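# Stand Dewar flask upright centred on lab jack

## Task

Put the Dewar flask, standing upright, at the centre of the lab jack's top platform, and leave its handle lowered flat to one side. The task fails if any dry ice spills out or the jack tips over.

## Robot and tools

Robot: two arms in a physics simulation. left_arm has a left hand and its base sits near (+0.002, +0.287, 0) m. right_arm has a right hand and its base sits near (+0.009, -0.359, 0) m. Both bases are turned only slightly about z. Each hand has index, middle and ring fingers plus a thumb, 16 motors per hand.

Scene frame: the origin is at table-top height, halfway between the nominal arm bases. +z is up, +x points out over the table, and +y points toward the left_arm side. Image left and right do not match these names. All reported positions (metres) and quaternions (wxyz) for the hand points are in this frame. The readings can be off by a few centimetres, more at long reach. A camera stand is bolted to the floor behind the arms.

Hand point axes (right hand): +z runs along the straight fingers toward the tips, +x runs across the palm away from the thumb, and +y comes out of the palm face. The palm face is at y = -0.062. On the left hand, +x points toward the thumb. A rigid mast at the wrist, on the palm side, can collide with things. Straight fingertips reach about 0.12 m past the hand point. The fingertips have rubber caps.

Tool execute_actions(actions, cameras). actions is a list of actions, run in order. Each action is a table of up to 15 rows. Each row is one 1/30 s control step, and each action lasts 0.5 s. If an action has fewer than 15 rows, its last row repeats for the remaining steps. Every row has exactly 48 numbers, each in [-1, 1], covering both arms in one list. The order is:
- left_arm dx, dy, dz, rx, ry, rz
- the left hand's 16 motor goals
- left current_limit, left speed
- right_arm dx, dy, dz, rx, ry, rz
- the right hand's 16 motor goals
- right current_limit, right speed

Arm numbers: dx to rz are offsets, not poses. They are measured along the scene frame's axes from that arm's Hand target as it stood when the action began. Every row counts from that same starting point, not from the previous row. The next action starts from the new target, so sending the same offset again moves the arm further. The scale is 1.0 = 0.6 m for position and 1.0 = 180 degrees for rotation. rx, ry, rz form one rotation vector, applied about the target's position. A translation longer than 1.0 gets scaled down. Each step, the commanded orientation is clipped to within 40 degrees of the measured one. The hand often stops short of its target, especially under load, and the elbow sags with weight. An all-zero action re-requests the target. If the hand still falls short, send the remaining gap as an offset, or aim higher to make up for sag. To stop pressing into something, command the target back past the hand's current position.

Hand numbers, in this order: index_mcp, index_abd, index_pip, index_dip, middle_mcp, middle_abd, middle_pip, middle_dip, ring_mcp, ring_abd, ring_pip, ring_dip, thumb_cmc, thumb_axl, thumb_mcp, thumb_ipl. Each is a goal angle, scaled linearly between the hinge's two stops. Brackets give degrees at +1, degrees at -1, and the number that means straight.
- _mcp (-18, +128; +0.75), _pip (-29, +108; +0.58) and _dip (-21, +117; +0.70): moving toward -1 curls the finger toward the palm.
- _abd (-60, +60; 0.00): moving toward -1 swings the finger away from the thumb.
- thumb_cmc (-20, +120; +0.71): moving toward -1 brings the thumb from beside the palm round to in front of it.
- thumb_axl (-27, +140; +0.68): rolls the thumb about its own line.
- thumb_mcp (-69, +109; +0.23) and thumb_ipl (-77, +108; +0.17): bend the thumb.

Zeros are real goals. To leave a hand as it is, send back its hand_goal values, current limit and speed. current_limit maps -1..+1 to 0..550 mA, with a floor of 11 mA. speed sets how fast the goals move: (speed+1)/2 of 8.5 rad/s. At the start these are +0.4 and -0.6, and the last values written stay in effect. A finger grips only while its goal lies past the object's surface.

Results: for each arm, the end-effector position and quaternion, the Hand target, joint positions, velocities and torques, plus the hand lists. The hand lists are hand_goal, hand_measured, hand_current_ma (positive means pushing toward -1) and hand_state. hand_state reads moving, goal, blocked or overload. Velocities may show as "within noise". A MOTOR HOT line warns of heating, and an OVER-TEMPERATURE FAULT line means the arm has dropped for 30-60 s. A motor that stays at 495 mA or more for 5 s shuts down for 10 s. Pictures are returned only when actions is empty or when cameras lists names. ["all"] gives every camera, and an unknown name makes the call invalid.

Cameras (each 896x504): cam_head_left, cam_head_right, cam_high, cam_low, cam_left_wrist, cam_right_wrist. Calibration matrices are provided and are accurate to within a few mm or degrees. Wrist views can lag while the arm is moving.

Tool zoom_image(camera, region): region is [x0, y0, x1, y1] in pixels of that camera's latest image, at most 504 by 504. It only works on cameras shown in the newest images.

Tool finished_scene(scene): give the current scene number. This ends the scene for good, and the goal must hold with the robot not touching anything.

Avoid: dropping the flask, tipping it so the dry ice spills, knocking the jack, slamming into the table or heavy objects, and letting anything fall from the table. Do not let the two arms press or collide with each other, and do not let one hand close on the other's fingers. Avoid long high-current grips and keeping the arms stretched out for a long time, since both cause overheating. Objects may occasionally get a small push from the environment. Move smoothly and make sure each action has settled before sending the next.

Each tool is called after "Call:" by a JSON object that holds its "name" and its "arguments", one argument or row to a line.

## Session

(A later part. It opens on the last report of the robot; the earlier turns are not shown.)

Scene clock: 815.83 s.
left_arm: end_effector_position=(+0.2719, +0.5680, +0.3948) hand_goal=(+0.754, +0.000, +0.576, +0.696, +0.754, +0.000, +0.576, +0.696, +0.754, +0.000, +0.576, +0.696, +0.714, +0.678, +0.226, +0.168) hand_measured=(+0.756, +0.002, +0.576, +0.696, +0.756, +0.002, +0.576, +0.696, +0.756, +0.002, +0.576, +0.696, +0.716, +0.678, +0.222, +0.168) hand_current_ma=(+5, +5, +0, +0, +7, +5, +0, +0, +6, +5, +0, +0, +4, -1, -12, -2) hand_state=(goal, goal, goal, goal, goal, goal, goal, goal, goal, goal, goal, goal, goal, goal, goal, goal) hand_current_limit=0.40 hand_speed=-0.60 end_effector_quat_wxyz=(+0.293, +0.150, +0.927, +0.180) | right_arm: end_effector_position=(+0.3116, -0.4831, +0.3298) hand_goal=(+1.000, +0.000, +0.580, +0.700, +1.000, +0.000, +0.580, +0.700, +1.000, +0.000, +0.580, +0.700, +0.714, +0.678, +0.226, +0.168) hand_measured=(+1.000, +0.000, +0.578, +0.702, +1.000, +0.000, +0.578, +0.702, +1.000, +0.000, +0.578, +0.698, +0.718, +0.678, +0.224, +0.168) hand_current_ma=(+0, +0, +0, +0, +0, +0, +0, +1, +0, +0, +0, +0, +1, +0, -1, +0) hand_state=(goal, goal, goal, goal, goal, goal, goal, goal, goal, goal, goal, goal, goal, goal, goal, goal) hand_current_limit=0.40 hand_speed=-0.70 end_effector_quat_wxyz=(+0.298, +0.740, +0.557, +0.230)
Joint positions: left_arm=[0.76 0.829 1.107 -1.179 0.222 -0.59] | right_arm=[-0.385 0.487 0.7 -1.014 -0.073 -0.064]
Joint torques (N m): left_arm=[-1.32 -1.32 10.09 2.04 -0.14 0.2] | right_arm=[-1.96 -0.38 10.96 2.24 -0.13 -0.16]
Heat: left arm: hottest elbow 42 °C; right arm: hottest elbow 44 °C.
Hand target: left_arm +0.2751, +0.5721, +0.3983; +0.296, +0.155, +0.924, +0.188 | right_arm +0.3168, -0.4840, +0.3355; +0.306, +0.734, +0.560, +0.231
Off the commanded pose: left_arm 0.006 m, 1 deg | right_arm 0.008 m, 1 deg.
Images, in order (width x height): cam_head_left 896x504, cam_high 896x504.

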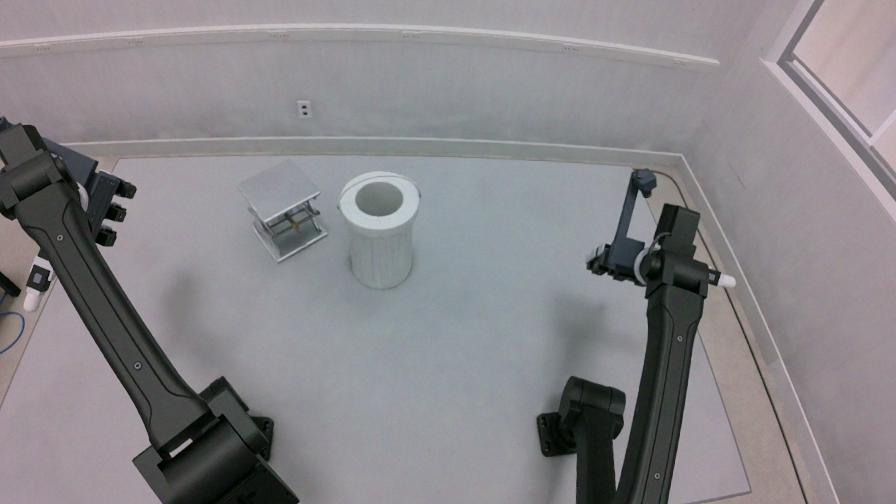

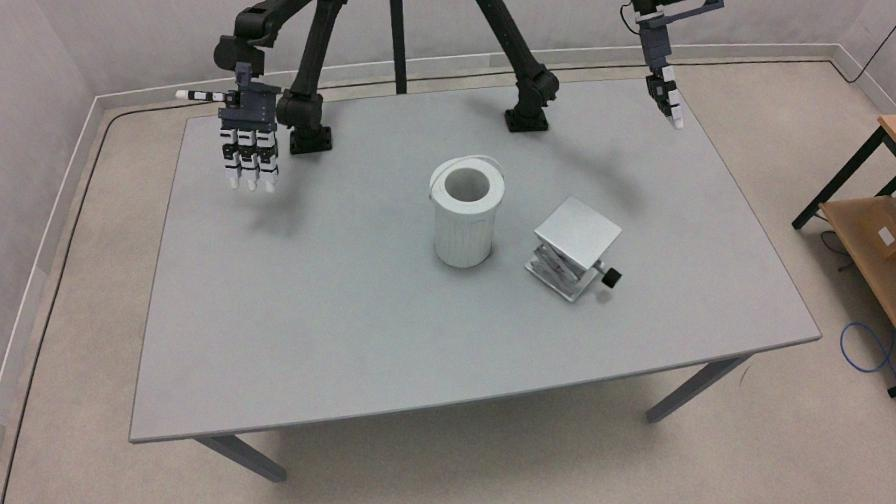

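Call:
{"name": "execute_actions", "arguments": {
  "actions": [
    [[0.019,-0.092,0,0.0457,0.0088,-0.0642,1,0,0.576,0.77,1,0,0.576,0.77,0.5,0,0,0,0.714,0.678,0.226,0.168,0.4,-0.6,0,-0.03,0,0,0,0,1,0,0.58,0.7,1,0,0.58,0.7,1,0,0.58,0.7,0.714,0.678,0.226,0.168,0.4,-0.7]],
    [[0.019,-0.092,0,0.0457,0.0088,-0.0642,1,0,0.2,0.77,1,0,0.2,0.77,0,0,-0.5,-0.2,0.714,0.678,0.226,0.168,0.4,-0.6,0,0,0,0,0,0,1,0,0.58,0.7,1,0,0.58,0.7,1,0,0.58,0.7,0.714,0.678,0.226,0.168,0.4,-0.7]],
    [[0.019,-0.092,0,0.0457,0.0088,-0.0642,1,0,-0.35,0.77,1,0,-0.35,0.77,-0.25,0,-0.7,-0.4,0.714,0.678,0.226,0.168,0.4,-0.6,0,0,0,0,0,0,1,0,0.58,0.7,1,0,0.58,0.7,1,0,0.58,0.7,0.714,0.678,0.226,0.168,0.4,-0.7]],
    [[0.019,-0.092,0,0.0457,0.0088,-0.0642,1,0,-0.35,0.77,1,0,-0.35,0.77,-0.25,0,-0.7,-0.4,0.714,0.678,0.226,0.168,0.4,-0.6,0,0,0,0,0,0,1,0,0.58,0.7,1,0,0.58,0.7,1,0,0.58,0.7,0.714,0.678,0.226,0.168,0.4,-0.7]]
  ],
  "cameras": ["cam_head_left","cam_high"]
}}

Scene clock: 824.10 s.
left_arm: end_effector_position=(+0.3181, +0.3497, +0.3983) hand_goal=(+1.000, +0.000, -0.350, +0.770, +1.000, +0.000, -0.350, +0.770, -0.250, +0.000, -0.700, -0.400, +0.714, +0.678, +0.226, +0.168) hand_measured=(+1.000, +0.002, -0.344, +0.768, +1.000, +0.002, -0.342, +0.768, -0.238, +0.002, -0.698, -0.398, +0.720, +0.678, +0.224, +0.168) hand_current_ma=(+0, +3, +17, -5, +0, +3, +18, -5, +38, +4, +3, +5, +17, -1, -9, -2) hand_state=(goal, goal, goal, goal, goal, goal, goal, goal, goal, goal, goal, goal, goal, goal, goal, goal) hand_current_limit=0.40 hand_speed=-0.60 end_effector_quat_wxyz=(+0.246, +0.583, +0.718, +0.291) | right_arm: end_effector_position=(+0.3112, -0.5007, +0.3258) hand_goal=(+1.000, +0.000, +0.580, +0.700, +1.000, +0.000, +0.580, +0.700, +1.000, +0.000, +0.580, +0.700, +0.714, +0.678, +0.226, +0.168) hand_measured=(+1.000, +0.000, +0.578, +0.702, +1.000, +0.000, +0.578, +0.702, +1.000, +0.000, +0.578, +0.698, +0.718, +0.678, +0.224, +0.168) hand_current_ma=(+0, +0, +0, +0, +0, +0, +0, +1, +0, +0, +0, +0, +2, +0, -1, +0) hand_state=(goal, goal, goal, goal, goal, goal, goal, goal, goal, goal, goal, goal, goal, goal, goal, goal) hand_current_limit=0.40 hand_speed=-0.70 end_effector_quat_wxyz=(+0.297, +0.742, +0.557, +0.226)
Joint positions: left_arm=[0.057 0.539 0.891 -1.148 -0.106 -0.128] | right_arm=[-0.489 0.513 0.7 -1.003 -0.14 -0.141]
Joint torques (N m): left_arm=[-1.38 2.2 9.81 1.87 -0.42 0.2] | right_arm=[-1.9 -0.44 11.48 2.32 -0.21 -0.15]
Heat: left arm: hottest elbow 42 °C; right arm: hottest elbow 44 °C.
Hand target: left_arm +0.3207, +0.3513, +0.3983; +0.241, +0.585, +0.715, +0.297 | right_arm +0.3168, -0.5020, +0.3355; +0.306, +0.734, +0.560, +0.231
Off the commanded pose: left_arm 0.003 m, 1 deg | right_arm 0.011 m, 2 deg.
Images, in order (width x height): cam_head_left 896x504, cam_high 896x504.

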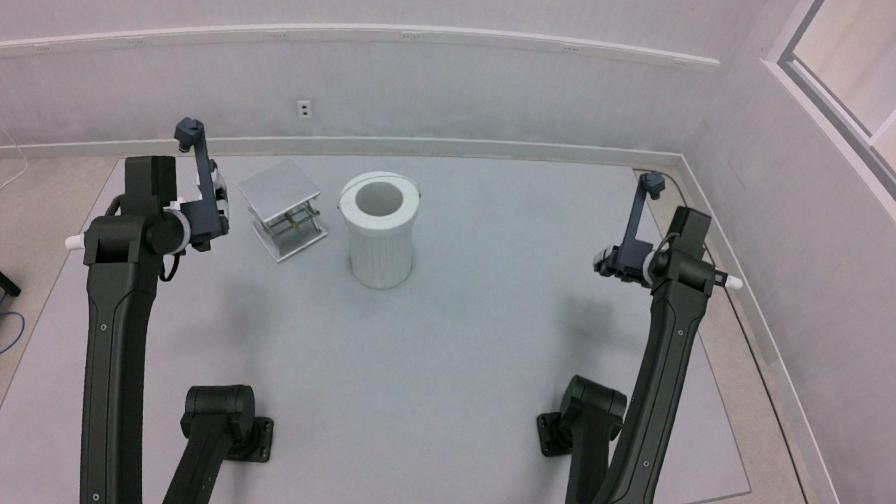

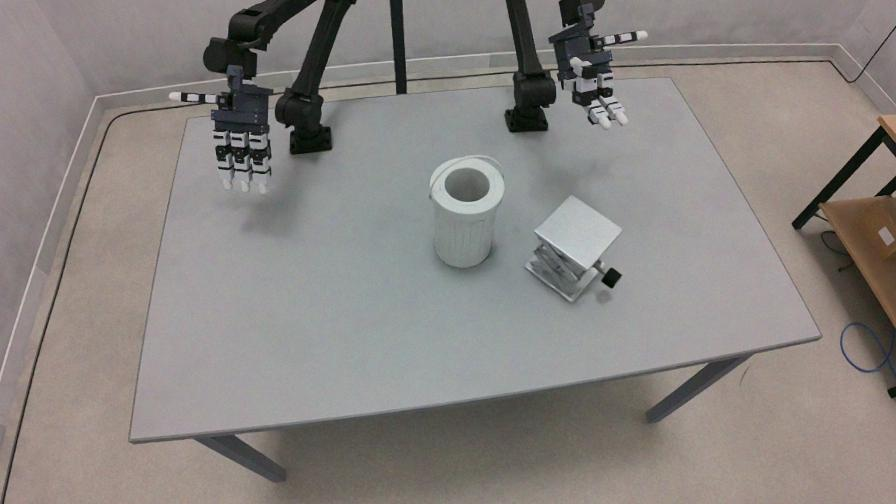

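Call:
{"name": "execute_actions", "arguments": {
  "actions": [
    [[-0.033,-0.088,0,0,0,0,1,0,-0.35,0.77,1,0,-0.35,0.77,-0.25,0,-0.7,-0.4,0.714,0.678,0.226,0.168,0.4,-0.6,0,0,0,0,0,0,1,0,0.58,0.7,1,0,0.58,0.7,1,0,0.58,0.7,0.714,0.678,0.226,0.168,0.4,-0.7]],
    [[-0.033,-0.088,0,0,0,0,1,0,-0.35,0.77,1,0,-0.35,0.77,-0.25,0,-0.7,-0.4,0.714,0.678,0.226,0.168,0.4,-0.6,0,0,0,0,0,0,1,0,0.58,0.7,1,0,0.58,0.7,1,0,0.58,0.7,0.714,0.678,0.226,0.168,0.4,-0.7]],
    [[-0.033,-0.088,0,0,0,0,1,0,-0.35,0.77,1,0,-0.35,0.77,-0.25,0,-0.7,-0.4,0.714,0.678,0.226,0.168,0.4,-0.6,0,0,0,0,0,0,1,0,0.58,0.7,1,0,0.58,0.7,1,0,0.58,0.7,0.714,0.678,0.226,0.168,0.4,-0.7]],
    [[0,-0.088,0,0,0,0,1,0,-0.35,0.77,1,0,-0.35,0.77,-0.25,0,-0.7,-0.4,0.714,0.678,0.226,0.168,0.4,-0.6,0,0,0,0,0,0,1,0,0.58,0.7,1,0,0.58,0.7,1,0,0.58,0.7,0.714,0.678,0.226,0.168,0.4,-0.7]],
    [[0,-0.088,0,0,0,0,1,0,-0.35,0.77,1,0,-0.35,0.77,-0.25,0,-0.7,-0.4,0.714,0.678,0.226,0.168,0.4,-0.6,0,0,0,0,0,0,1,0,0.58,0.7,1,0,0.58,0.7,1,0,0.58,0.7,0.714,0.678,0.226,0.168,0.4,-0.7]]
  ],
  "cameras": ["cam_head_left","cam_high"]
}}

Scene clock: 836.20 s.
left_arm: end_effector_position=(+0.2597, +0.0890, +0.3745) hand_goal=(+1.000, +0.000, -0.350, +0.770, +1.000, +0.000, -0.350, +0.770, -0.250, +0.000, -0.700, -0.400, +0.714, +0.678, +0.226, +0.168) hand_measured=(+1.000, +0.000, -0.346, +0.768, +1.000, +0.000, -0.346, +0.768, -0.242, +0.002, -0.700, -0.398, +0.722, +0.678, +0.222, +0.168) hand_current_ma=(+0, +1, +9, -4, +0, +1, +11, -5, +24, +3, +2, +4, +21, -1, -9, -2) hand_state=(goal, goal, goal, goal, goal, goal, goal, goal, goal, goal, goal, goal, goal, goal, goal, goal) hand_current_limit=0.40 hand_speed=-0.60 end_effector_quat_wxyz=(+0.217, +0.598, +0.707, +0.308) | right_arm: end_effector_position=(+0.3112, -0.5007, +0.3258) hand_goal=(+1.000, +0.000, +0.580, +0.700, +1.000, +0.000, +0.580, +0.700, +1.000, +0.000, +0.580, +0.700, +0.714, +0.678, +0.226, +0.168) hand_measured=(+1.000, +0.000, +0.578, +0.702, +1.000, +0.000, +0.578, +0.702, +1.000, +0.000, +0.578, +0.698, +0.718, +0.678, +0.224, +0.168) hand_current_ma=(+0, +0, +0, +0, +0, +0, +0, +1, +0, +0, +0, +0, +2, +0, -1, +0) hand_state=(goal, goal, goal, goal, goal, goal, goal, goal, goal, goal, goal, goal, goal, goal, goal, goal) hand_current_limit=0.40 hand_speed=-0.70 end_effector_quat_wxyz=(+0.297, +0.742, +0.557, +0.226)
Joint positions: left_arm=[-1.233 1.034 1.091 -1.567 -0.77 -1.396] | right_arm=[-0.489 0.513 0.7 -1.003 -0.14 -0.141]
Joint torques (N m): left_arm=[-1.67 -4.66 13.05 -0.18 -1.06 -0.07] | right_arm=[-1.96 -0.56 11.64 2.32 -0.2 -0.13]
Heat: left arm: hottest elbow 42 °C; right arm: hottest elbow 45 °C.
Hand target: left_arm +0.2613, +0.0873, +0.3983; +0.241, +0.585, +0.715, +0.297 | right_arm +0.3168, -0.5020, +0.3355; +0.306, +0.734, +0.560, +0.231
Off the commanded pose: left_arm 0.024 m, 4 deg | right_arm 0.011 m, 2 deg.
Images, in order (width x height): cam_head_left 896x504, cam_high 896x504.

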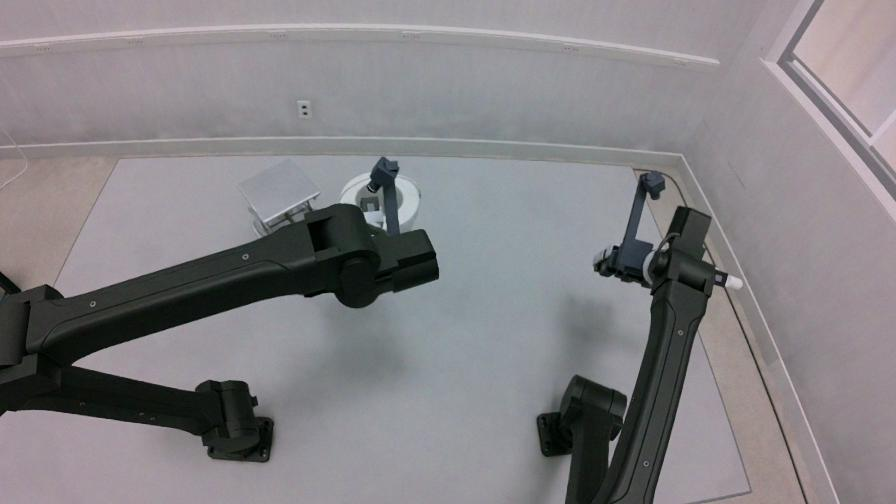

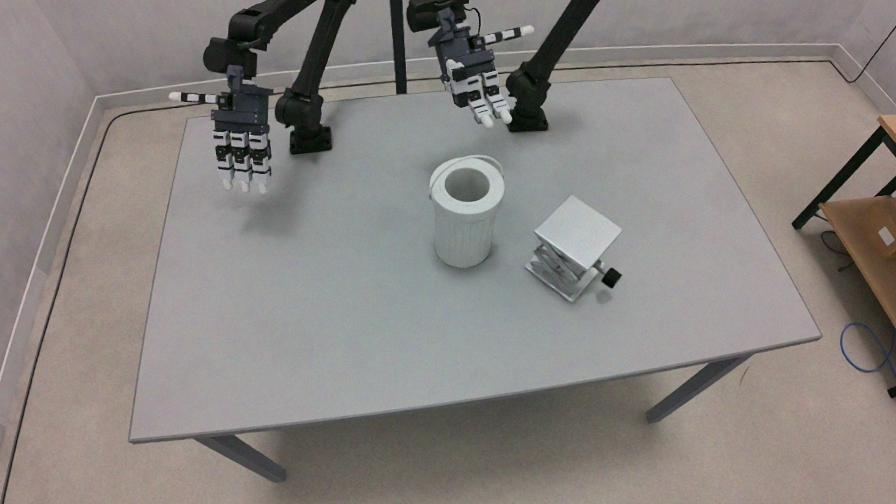

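Call:
{"name": "execute_actions", "arguments": {
  "actions": [
    [[0.01,-0.07,0,0,0,0,1,0,-0.35,0.77,1,0,-0.35,0.77,-0.25,0,-0.7,-0.4,0.714,0.678,0.226,0.168,0.4,-0.6,0,0,0,0,0,0,1,0,0.58,0.7,1,0,0.58,0.7,1,0,0.58,0.7,0.714,0.678,0.226,0.168,0.4,-0.7]],
    [[0.01,-0.06,0,0,0,0,1,0,-0.35,0.77,1,0,-0.35,0.77,-0.25,0,-0.7,-0.4,0.714,0.678,0.226,0.168,0.4,-0.6,0,0,0,0,0,0,1,0,0.58,0.7,1,0,0.58,0.7,1,0,0.58,0.7,0.714,0.678,0.226,0.168,0.4,-0.7]]
  ],
  "cameras": ["cam_head_left","cam_high","cam_low","cam_left_wrist"]
}}

Call:
{"name": "zoom_image", "arguments": {
  "camera": "cam_low",
  "region": [290, 130, 450, 290]
}}

Call:
{"name": "zoom_image", "arguments": {
  "camera": "cam_high",
  "region": [390, 60, 540, 210]
}}

Scene clock: 844.30 s.
left_arm: end_effector_position=(+0.2726, +0.0175, +0.3745) hand_goal=(+1.000, +0.000, -0.350, +0.770, +1.000, +0.000, -0.350, +0.770, -0.250, +0.000, -0.700, -0.400, +0.714, +0.678, +0.226, +0.168) hand_measured=(+1.000, +0.000, -0.346, +0.768, +1.000, +0.000, -0.346, +0.768, -0.242, +0.002, -0.700, -0.398, +0.722, +0.678, +0.222, +0.168) hand_current_ma=(+0, +1, +9, -4, +0, +1, +11, -5, +24, +3, +2, +4, +22, -1, -9, -2) hand_state=(goal, goal, goal, goal, goal, goal, goal, goal, goal, goal, goal, goal, goal, goal, goal, goal) hand_current_limit=0.40 hand_speed=-0.60 end_effector_quat_wxyz=(+0.211, +0.596, +0.709, +0.312) | right_arm: end_effector_position=(+0.3112, -0.5007, +0.3258) hand_goal=(+1.000, +0.000, +0.580, +0.700, +1.000, +0.000, +0.580, +0.700, +1.000, +0.000, +0.580, +0.700, +0.714, +0.678, +0.226, +0.168) hand_measured=(+1.000, +0.000, +0.578, +0.702, +1.000, +0.000, +0.578, +0.702, +1.000, +0.000, +0.578, +0.698, +0.718, +0.678, +0.224, +0.168) hand_current_ma=(+0, +0, +0, +0, +0, +0, +0, +1, +0, +0, +0, +0, +2, +0, -1, +0) hand_state=(goal, goal, goal, goal, goal, goal, goal, goal, goal, goal, goal, goal, goal, goal, goal, goal) hand_current_limit=0.40 hand_speed=-0.70 end_effector_quat_wxyz=(+0.297, +0.742, +0.557, +0.226)
Joint positions: left_arm=[-1.262 1.243 1.245 -1.562 -0.773 -1.45] | right_arm=[-0.489 0.513 0.7 -1.003 -0.14 -0.141]
Joint torques (N m): left_arm=[-2.32 -8.29 13.22 0.2 -1.08 -0.07] | right_arm=[-2.02 -0.5 11.66 2.22 -0.2 -0.15]
Heat: left arm: hottest elbow 43 °C; right arm: hottest elbow 45 °C.
Hand target: left_arm +0.2733, +0.0093, +0.3983; +0.241, +0.585, +0.715, +0.297 | right_arm +0.3168, -0.5020, +0.3355; +0.306, +0.734, +0.560, +0.231
Off the commanded pose: left_arm 0.025 m, 4 deg | right_arm 0.011 m, 2 deg.
camera_calibration:
cam_left_wrist: T_world_to_cam=[[-0.265846, -0.818631, -0.509087, 0.248662], [-0.961533, 0.187298, 0.200932, 0.130606], [-0.0691379, 0.542921, -0.836933, 0.446618], [0, 0, 0, 1]] pos_world=[0.222566, -0.0633784, 0.474137]
Images, in order (width x height): cam_head_left 896x504, cam_high 896x504, cam_low 896x504, cam_left_wrist 896x504.

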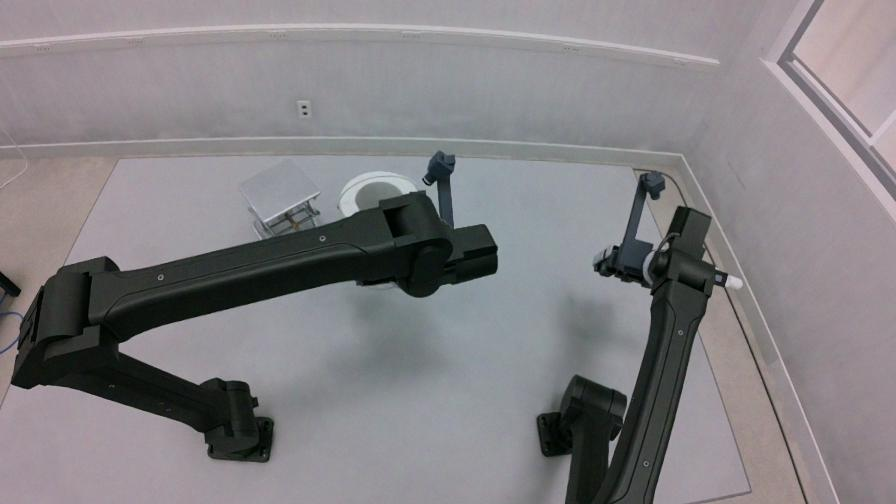

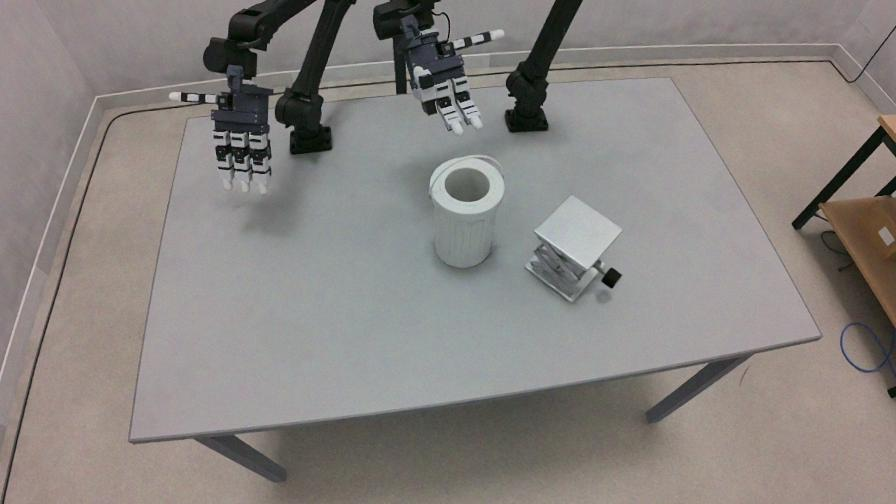

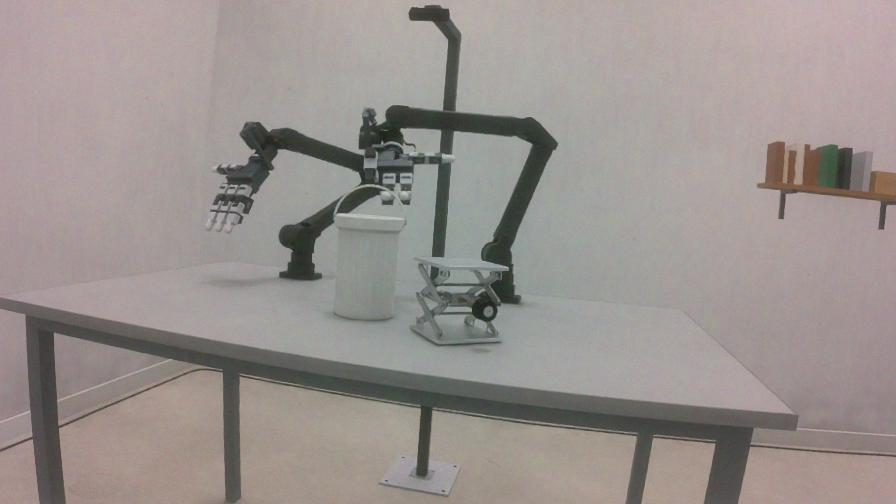

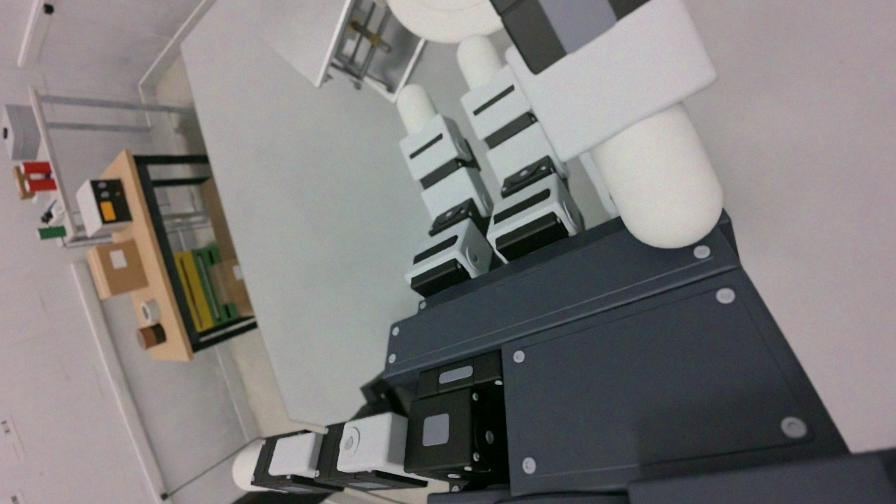

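Scaled by 3.150.

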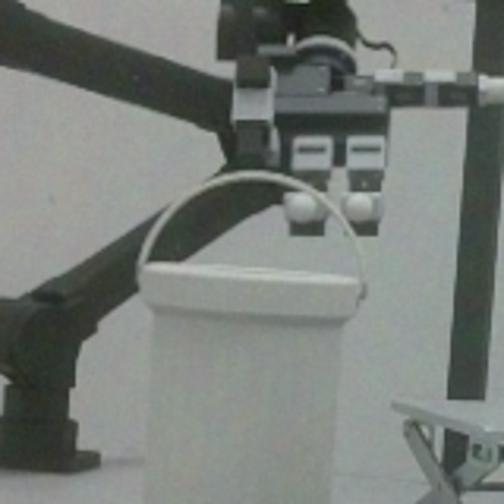

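Scaled by 3.360.

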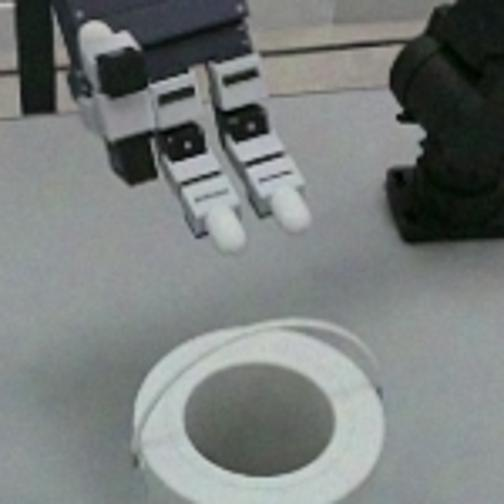

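Call:
{"name": "execute_actions", "arguments": {
  "actions": [
    [[0.0125,-0.06,-0.01,0,0,-0.022,1,0,-0.35,0.77,1,0,-0.35,0.77,-0.25,0,-0.7,-0.4,0.714,0.678,0.226,0.168,0.4,-0.6,0,0,0,0,0,0,1,0,0.58,0.7,1,0,0.58,0.7,1,0,0.58,0.7,0.714,0.678,0.226,0.168,0.4,-0.7]],
    [[0,0,-0.02,0,0,0,1,0,-0.35,0.77,1,0,-0.35,0.77,-0.25,0,-0.7,-0.4,0.714,0.678,0.226,0.168,0.4,-0.6,0,0,0,0,0,0,1,0,0.58,0.7,1,0,0.58,0.7,1,0,0.58,0.7,0.714,0.678,0.226,0.168,0.4,-0.7]]
  ],
  "cameras": ["cam_high","cam_low","cam_left_wrist"]
}}

Call:
{"name": "zoom_image", "arguments": {
  "camera": "cam_low",
  "region": [290, 130, 450, 290]
}}

Call:
{"name": "zoom_image", "arguments": {
  "camera": "cam_high",
  "region": [390, 60, 540, 210]
}}

Scene clock: 870.50 s.
left_arm: end_effector_position=(+0.2811, -0.0156, +0.3695) hand_goal=(+1.000, +0.000, -0.350, +0.770, +1.000, +0.000, -0.350, +0.770, -0.250, +0.000, -0.700, -0.400, +0.714, +0.678, +0.226, +0.168) hand_measured=(+1.000, +0.000, -0.346, +0.768, +1.000, +0.000, -0.346, +0.768, -0.242, +0.002, -0.700, -0.398, +0.722, +0.678, +0.222, +0.168) hand_current_ma=(+0, +1, +9, -4, +0, +1, +11, -5, +24, +3, +2, +4, +22, -1, -9, -2) hand_state=(goal, goal, goal, goal, goal, goal, goal, goal, goal, goal, goal, goal, goal, goal, goal, goal) hand_current_limit=0.40 hand_speed=-0.60 end_effector_quat_wxyz=(+0.236, +0.607, +0.698, +0.297) | right_arm: end_effector_position=(+0.3112, -0.5007, +0.3258) hand_goal=(+1.000, +0.000, +0.580, +0.700, +1.000, +0.000, +0.580, +0.700, +1.000, +0.000, +0.580, +0.700, +0.714, +0.678, +0.226, +0.168) hand_measured=(+1.000, +0.000, +0.578, +0.702, +1.000, +0.000, +0.578, +0.702, +1.000, +0.000, +0.578, +0.698, +0.718, +0.678, +0.224, +0.168) hand_current_ma=(+0, +0, +0, +0, +0, +0, +0, +1, +0, +0, +0, +0, +2, +0, -1, +0) hand_state=(goal, goal, goal, goal, goal, goal, goal, goal, goal, goal, goal, goal, goal, goal, goal, goal) hand_current_limit=0.40 hand_speed=-0.70 end_effector_quat_wxyz=(+0.297, +0.742, +0.557, +0.226)
Joint positions: left_arm=[-1.267 1.284 1.267 -1.455 -0.773 -1.386] | right_arm=[-0.489 0.513 0.7 -1.003 -0.14 -0.141]
Joint torques (N m): left_arm=[-2.26 -8.23 11.52 0.62 -0.84 0.18] | right_arm=[-1.96 -0.5 11.45 2.3 -0.2 -0.15]
Heat: left arm: hottest elbow 46 °C; right arm: hottest elbow 45 °C.
Hand target: left_arm +0.2808, -0.0267, +0.3803; +0.252, +0.609, +0.695, +0.288 | right_arm +0.3168, -0.5020, +0.3355; +0.306, +0.734, +0.560, +0.231
Off the commanded pose: left_arm 0.016 m, 2 deg | right_arm 0.011 m, 2 deg.
camera_calibration:
cam_left_wrist: T_world_to_cam=[[-0.300335, -0.824074, -0.480314, 0.220176], [-0.953357, 0.243424, 0.17848, 0.152813], [-0.0301607, 0.511515, -0.858745, 0.457659], [0, 0, 0, 1]] pos_world=[0.225615, -0.0898566, 0.471492]
Images, in order (width x height): cam_high 896x504, cam_low 896x504, cam_left_wrist 896x504.

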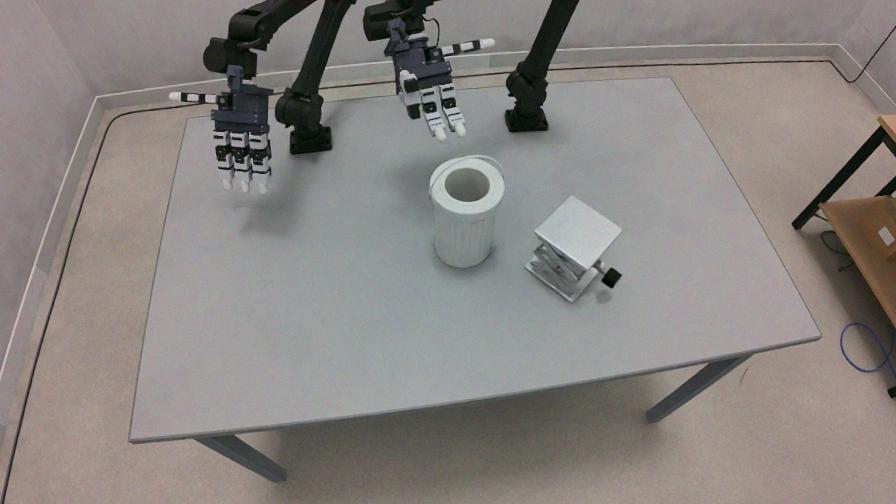

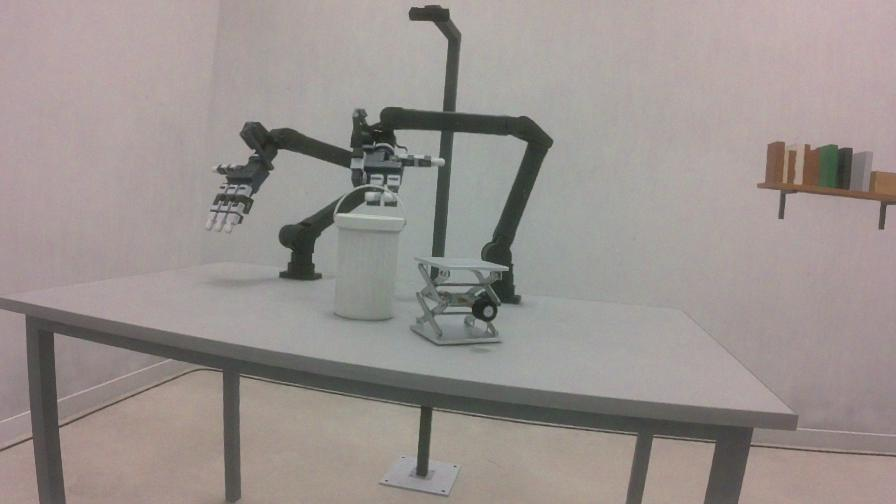

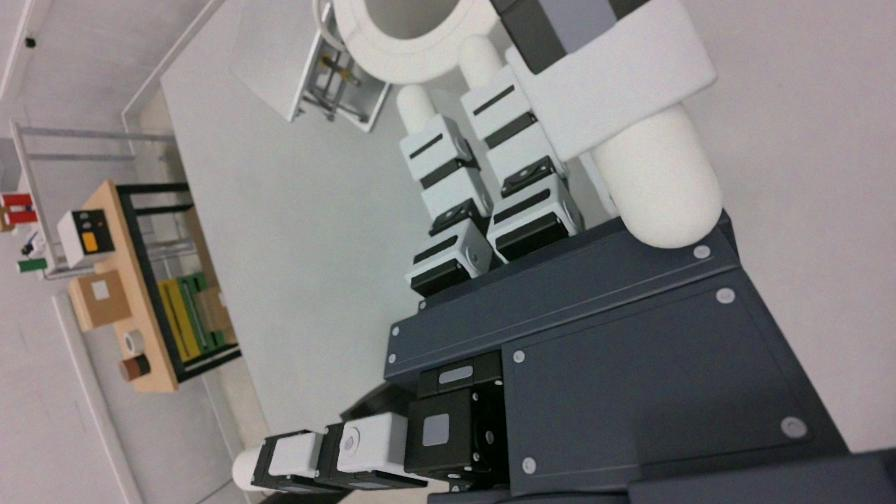

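Scaled by 3.150.

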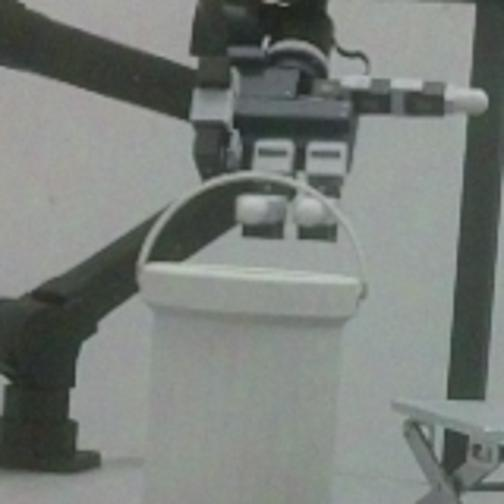

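Scaled by 3.360.

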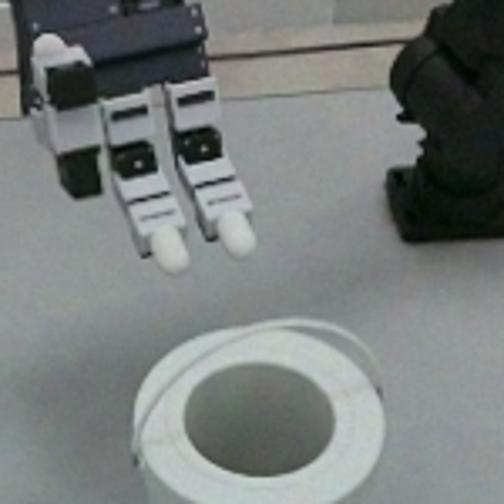

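Call:
{"name": "execute_actions", "arguments": {
  "actions": [
    [[0.002,-0.01,-0.03,0,0,0,1,0,-0.35,0.77,1,0,-0.35,0.77,-0.25,0,-0.7,-0.4,0.714,0.678,0.226,0.168,0.4,-0.6,0,0,0,0,0,0,1,0,0.58,0.7,1,0,0.58,0.7,1,0,0.58,0.7,0.714,0.678,0.226,0.168,0.4,-0.7]],
    [[0.049,0.01,0,0,0,0,1,0,-0.35,0.77,1,0,-0.35,0.77,-0.25,0,-0.7,-0.4,0.714,0.678,0.226,0.168,0.4,-0.6,0,0,0,0,0,0,1,0,0.58,0.7,1,0,0.58,0.7,1,0,0.58,0.7,0.714,0.678,0.226,0.168,0.4,-0.7]]
  ],
  "cameras": ["cam_high","cam_low","cam_left_wrist"]
}}

Call:
{"name": "zoom_image", "arguments": {
  "camera": "cam_low",
  "region": [290, 130, 450, 290]
}}

Call:
{"name": "zoom_image", "arguments": {
  "camera": "cam_high",
  "region": [390, 60, 540, 210]
}}

Scene clock: 881.27 s.
left_arm: end_effector_position=(+0.3105, -0.0235, +0.3661) hand_goal=(+1.000, +0.000, -0.350, +0.770, +1.000, +0.000, -0.350, +0.770, -0.250, +0.000, -0.700, -0.400, +0.714, +0.678, +0.226, +0.168) hand_measured=(+1.000, +0.000, -0.346, +0.768, +1.000, +0.000, -0.346, +0.768, -0.242, +0.002, -0.700, -0.398, +0.722, +0.678, +0.222, +0.168) hand_current_ma=(+0, +1, +9, -4, +0, +1, +11, -5, +23, +3, +1, +4, +22, -1, -9, -2) hand_state=(goal, goal, goal, goal, goal, goal, goal, goal, goal, goal, goal, goal, goal, goal, goal, goal) hand_current_limit=0.40 hand_speed=-0.60 end_effector_quat_wxyz=(+0.252, +0.604, +0.699, +0.289) | right_arm: end_effector_position=(+0.3112, -0.5007, +0.3258) hand_goal=(+1.000, +0.000, +0.580, +0.700, +1.000, +0.000, +0.580, +0.700, +1.000, +0.000, +0.580, +0.700, +0.714, +0.678, +0.226, +0.168) hand_measured=(+1.000, +0.000, +0.578, +0.702, +1.000, +0.000, +0.578, +0.702, +1.000, +0.000, +0.578, +0.698, +0.718, +0.678, +0.224, +0.168) hand_current_ma=(+0, +0, +0, +0, +0, +0, +0, +1, +0, +0, +0, +0, +2, +0, -1, +0) hand_state=(goal, goal, goal, goal, goal, goal, goal, goal, goal, goal, goal, goal, goal, goal, goal, goal) hand_current_limit=0.40 hand_speed=-0.70 end_effector_quat_wxyz=(+0.297, +0.742, +0.557, +0.226)
Joint positions: left_arm=[-1.199 1.298 1.265 -1.332 -0.764 -1.281] | right_arm=[-0.489 0.513 0.7 -1.003 -0.14 -0.141]
Joint torques (N m): left_arm=[-1.03 -8.94 8.8 0.84 -0.7 0.18] | right_arm=[-2.14 -0.79 11.58 2.39 -0.22 -0.15]
Heat: left arm: hottest elbow 46 °C; right arm: hottest elbow 45 °C.
Hand target: left_arm +0.3114, -0.0267, +0.3623; +0.252, +0.609, +0.695, +0.288 | right_arm +0.3168, -0.5020, +0.3355; +0.306, +0.734, +0.560, +0.231
Off the commanded pose: left_arm 0.005 m, 1 deg | right_arm 0.011 m, 2 deg.
camera_calibration:
cam_left_wrist: T_world_to_cam=[[-0.300877, -0.836825, -0.45738, 0.21228], [-0.953546, 0.256461, 0.158046, 0.191243], [-0.014957, 0.483685, -0.875114, 0.460269], [0, 0, 0, 1]] pos_world=[0.253114, -0.0940308, 0.469656]
Images, in order (width x height): cam_high 896x504, cam_low 896x504, cam_left_wrist 896x504.

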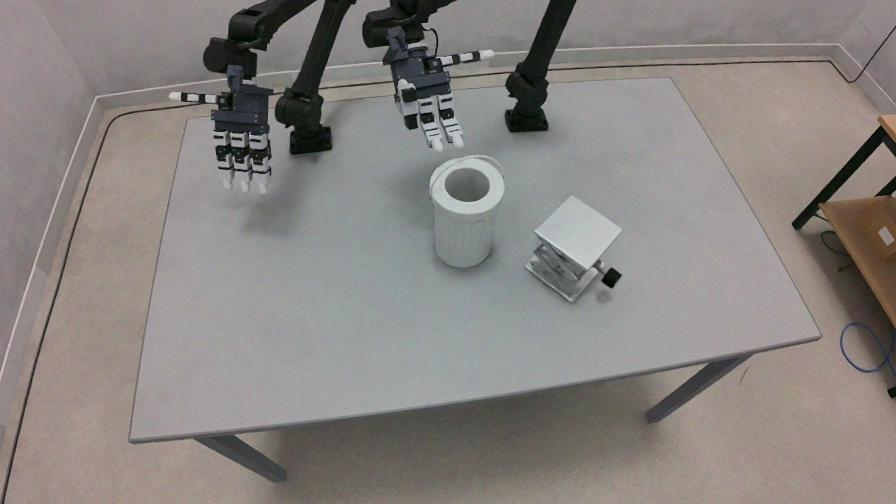

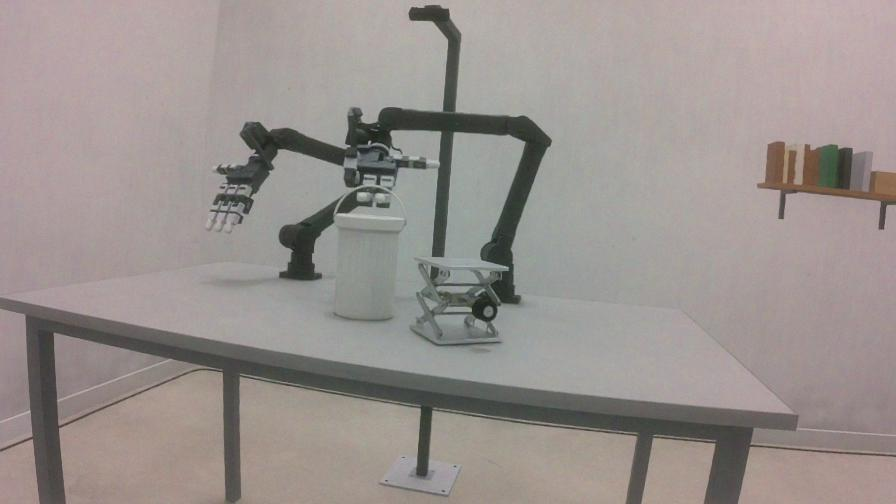

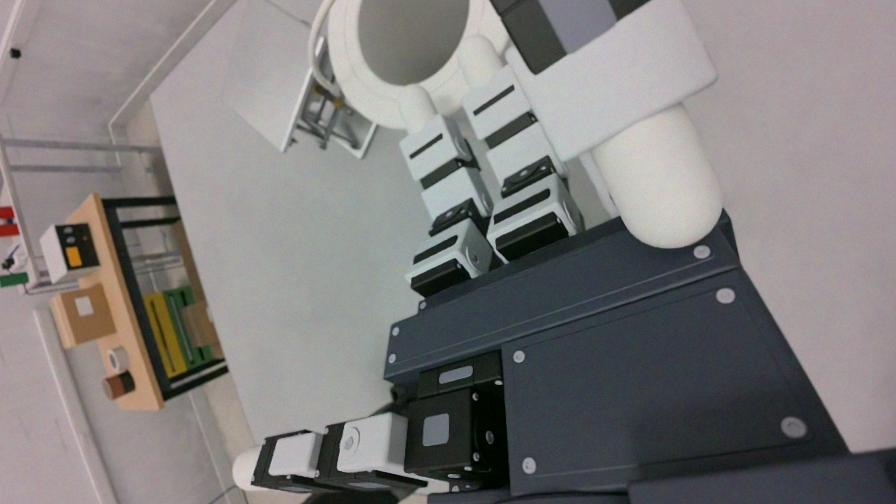

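Scaled by 3.150.

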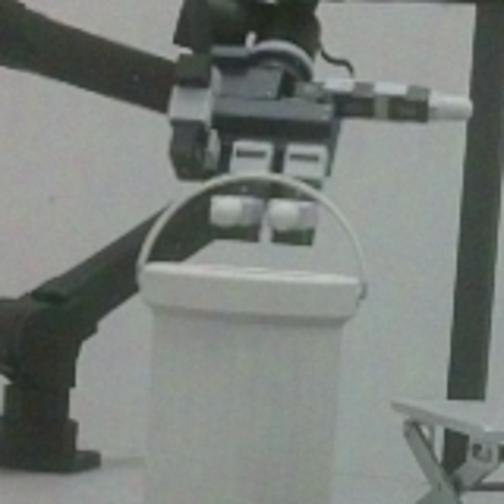

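Scaled by 3.360.

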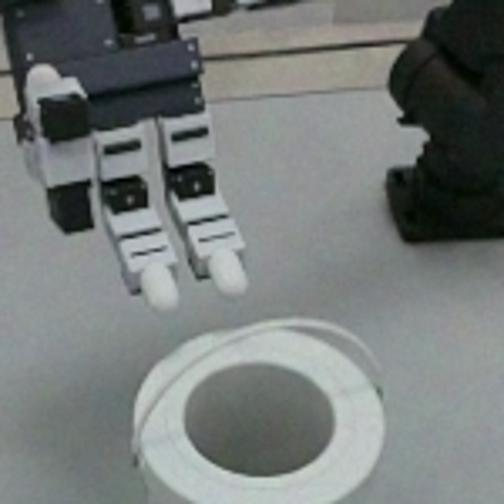

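Call:
{"name": "execute_actions", "arguments": {
  "actions": [
    [[0.02,0.004,-0.022,0,0,0,1,0,-0.35,0.77,1,0,-0.35,0.77,-0.25,0,-0.7,-0.4,0.714,0.678,0.226,0.168,0.4,-0.6,0,0,0,0,0,0,1,0,0.58,0.7,1,0,0.58,0.7,1,0,0.58,0.7,0.714,0.678,0.226,0.168,0.4,-0.7]],
    [[0.049,0.01,0,0,0,0,1,0,-0.35,0.77,1,0,-0.35,0.77,-0.25,0,-0.7,-0.4,0.714,0.678,0.226,0.168,0.4,-0.6,0,0,0,0,0,0,1,0,0.58,0.7,1,0,0.58,0.7,1,0,0.58,0.7,0.714,0.678,0.226,0.168,0.4,-0.7]]
  ],
  "cameras": ["cam_high","cam_low","cam_left_wrist"]
}}

Call:
{"name": "zoom_image", "arguments": {
  "camera": "cam_low",
  "region": [290, 130, 450, 290]
}}

Call:
{"name": "zoom_image", "arguments": {
  "camera": "cam_high",
  "region": [390, 60, 540, 210]
}}

Scene clock: 888.93 s.
left_arm: end_effector_position=(+0.3518, -0.0118, +0.3531) hand_goal=(+1.000, +0.000, -0.350, +0.770, +1.000, +0.000, -0.350, +0.770, -0.250, +0.000, -0.700, -0.400, +0.714, +0.678, +0.226, +0.168) hand_measured=(+1.000, +0.000, -0.346, +0.768, +1.000, +0.000, -0.346, +0.768, -0.242, +0.002, -0.700, -0.398, +0.722, +0.678, +0.224, +0.168) hand_current_ma=(+0, +1, +9, -4, +0, +1, +11, -5, +23, +3, +1, +4, +22, -1, -8, -2) hand_state=(goal, goal, goal, goal, goal, goal, goal, goal, goal, goal, goal, goal, goal, goal, goal, goal) hand_current_limit=0.40 hand_speed=-0.60 end_effector_quat_wxyz=(+0.251, +0.603, +0.700, +0.289) | right_arm: end_effector_position=(+0.3112, -0.5007, +0.3258) hand_goal=(+1.000, +0.000, +0.580, +0.700, +1.000, +0.000, +0.580, +0.700, +1.000, +0.000, +0.580, +0.700, +0.714, +0.678, +0.226, +0.168) hand_measured=(+1.000, +0.000, +0.578, +0.702, +1.000, +0.000, +0.578, +0.702, +1.000, +0.000, +0.578, +0.698, +0.718, +0.678, +0.224, +0.168) hand_current_ma=(+0, +0, +0, +0, +0, +0, +0, +1, +0, +0, +0, +0, +2, +0, -1, +0) hand_state=(goal, goal, goal, goal, goal, goal, goal, goal, goal, goal, goal, goal, goal, goal, goal, goal) hand_current_limit=0.40 hand_speed=-0.70 end_effector_quat_wxyz=(+0.297, +0.742, +0.557, +0.226)
Joint positions: left_arm=[-1.089 1.298 1.227 -1.197 -0.736 -1.14] | right_arm=[-0.489 0.513 0.7 -1.003 -0.14 -0.141]
Joint torques (N m): left_arm=[-1.38 -8.76 9.31 1.1 -0.65 0.18] | right_arm=[-1.79 -0.67 11.66 2.25 -0.2 -0.14]
Heat: left arm: hottest elbow 45 °C; right arm: hottest elbow 45 °C.
Hand target: left_arm +0.3528, -0.0183, +0.3491; +0.252, +0.609, +0.695, +0.288 | right_arm +0.3168, -0.5020, +0.3355; +0.306, +0.734, +0.560, +0.231
Off the commanded pose: left_arm 0.008 m, 1 deg | right_arm 0.011 m, 2 deg.
camera_calibration:
cam_left_wrist: T_world_to_cam=[[-0.298035, -0.838183, -0.456754, 0.227368], [-0.954402, 0.253106, 0.158282, 0.229839], [-0.017062, 0.483101, -0.875399, 0.444692], [0, 0, 0, 1]] pos_world=[0.29471, -0.0824292, 0.456755]
Images, in order (width x height): cam_high 896x504, cam_low 896x504, cam_left_wrist 896x504.

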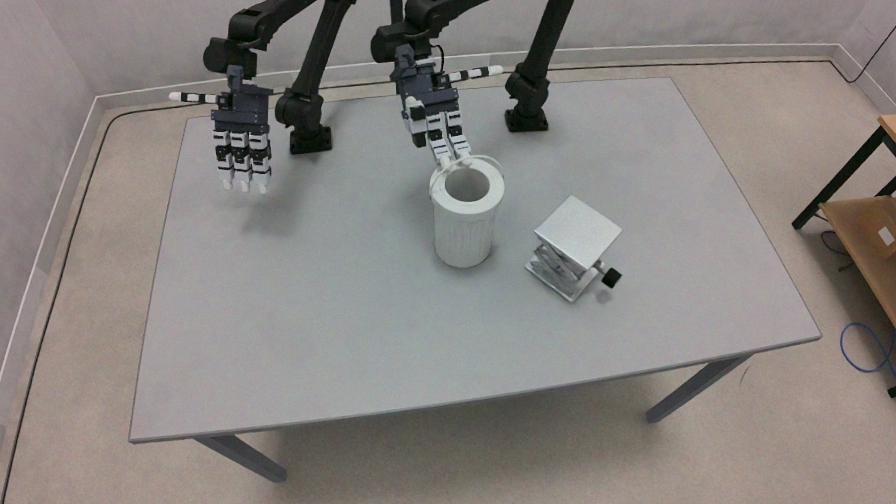

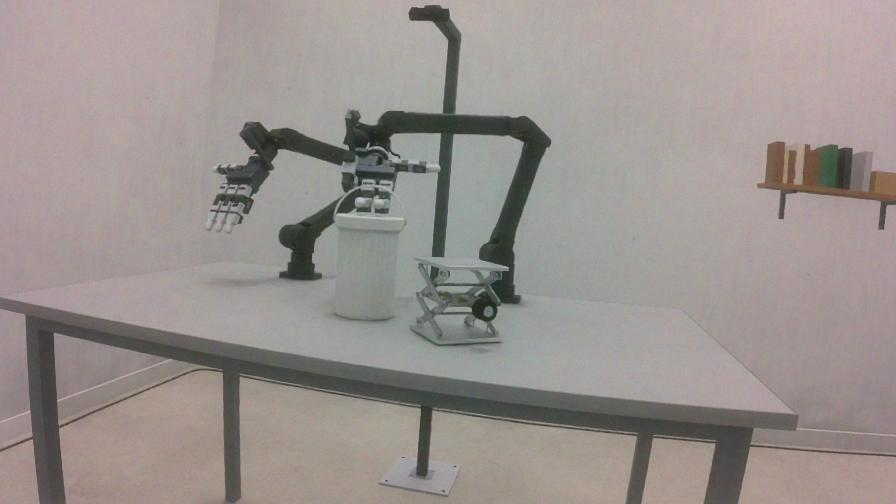

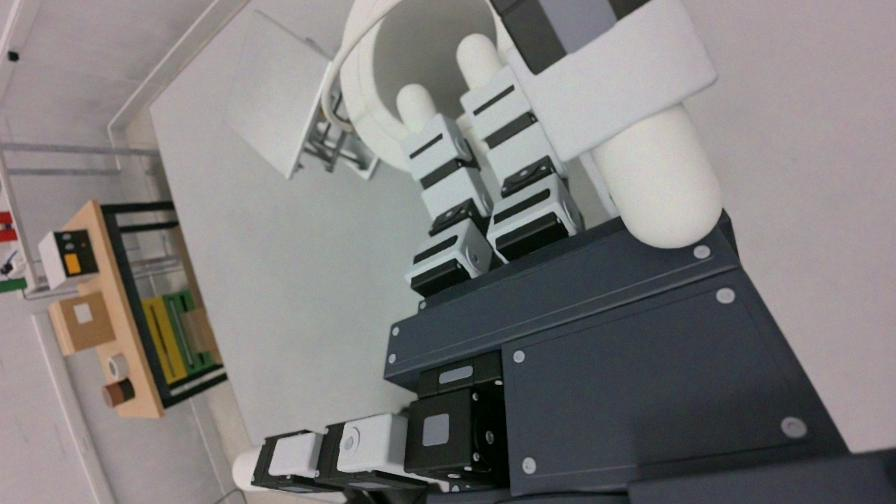

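Scaled by 3.150.

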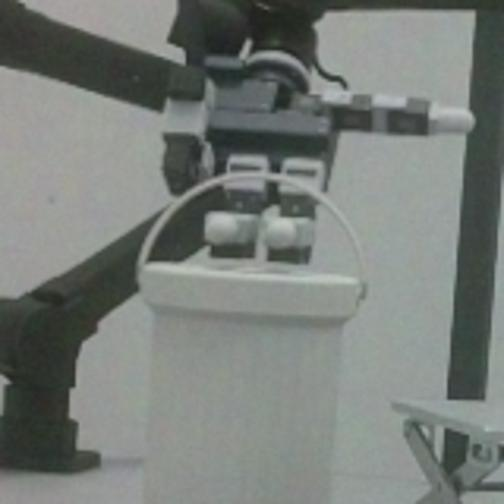

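Scaled by 3.360.

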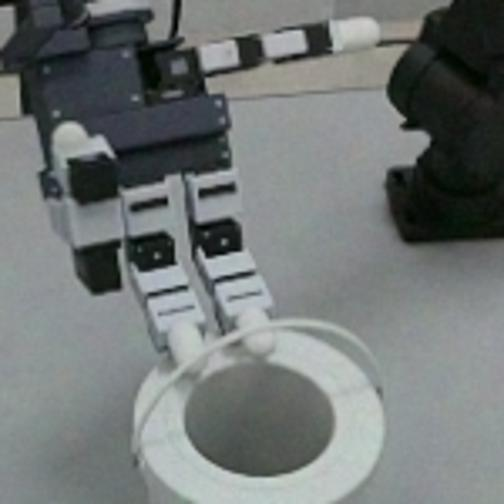

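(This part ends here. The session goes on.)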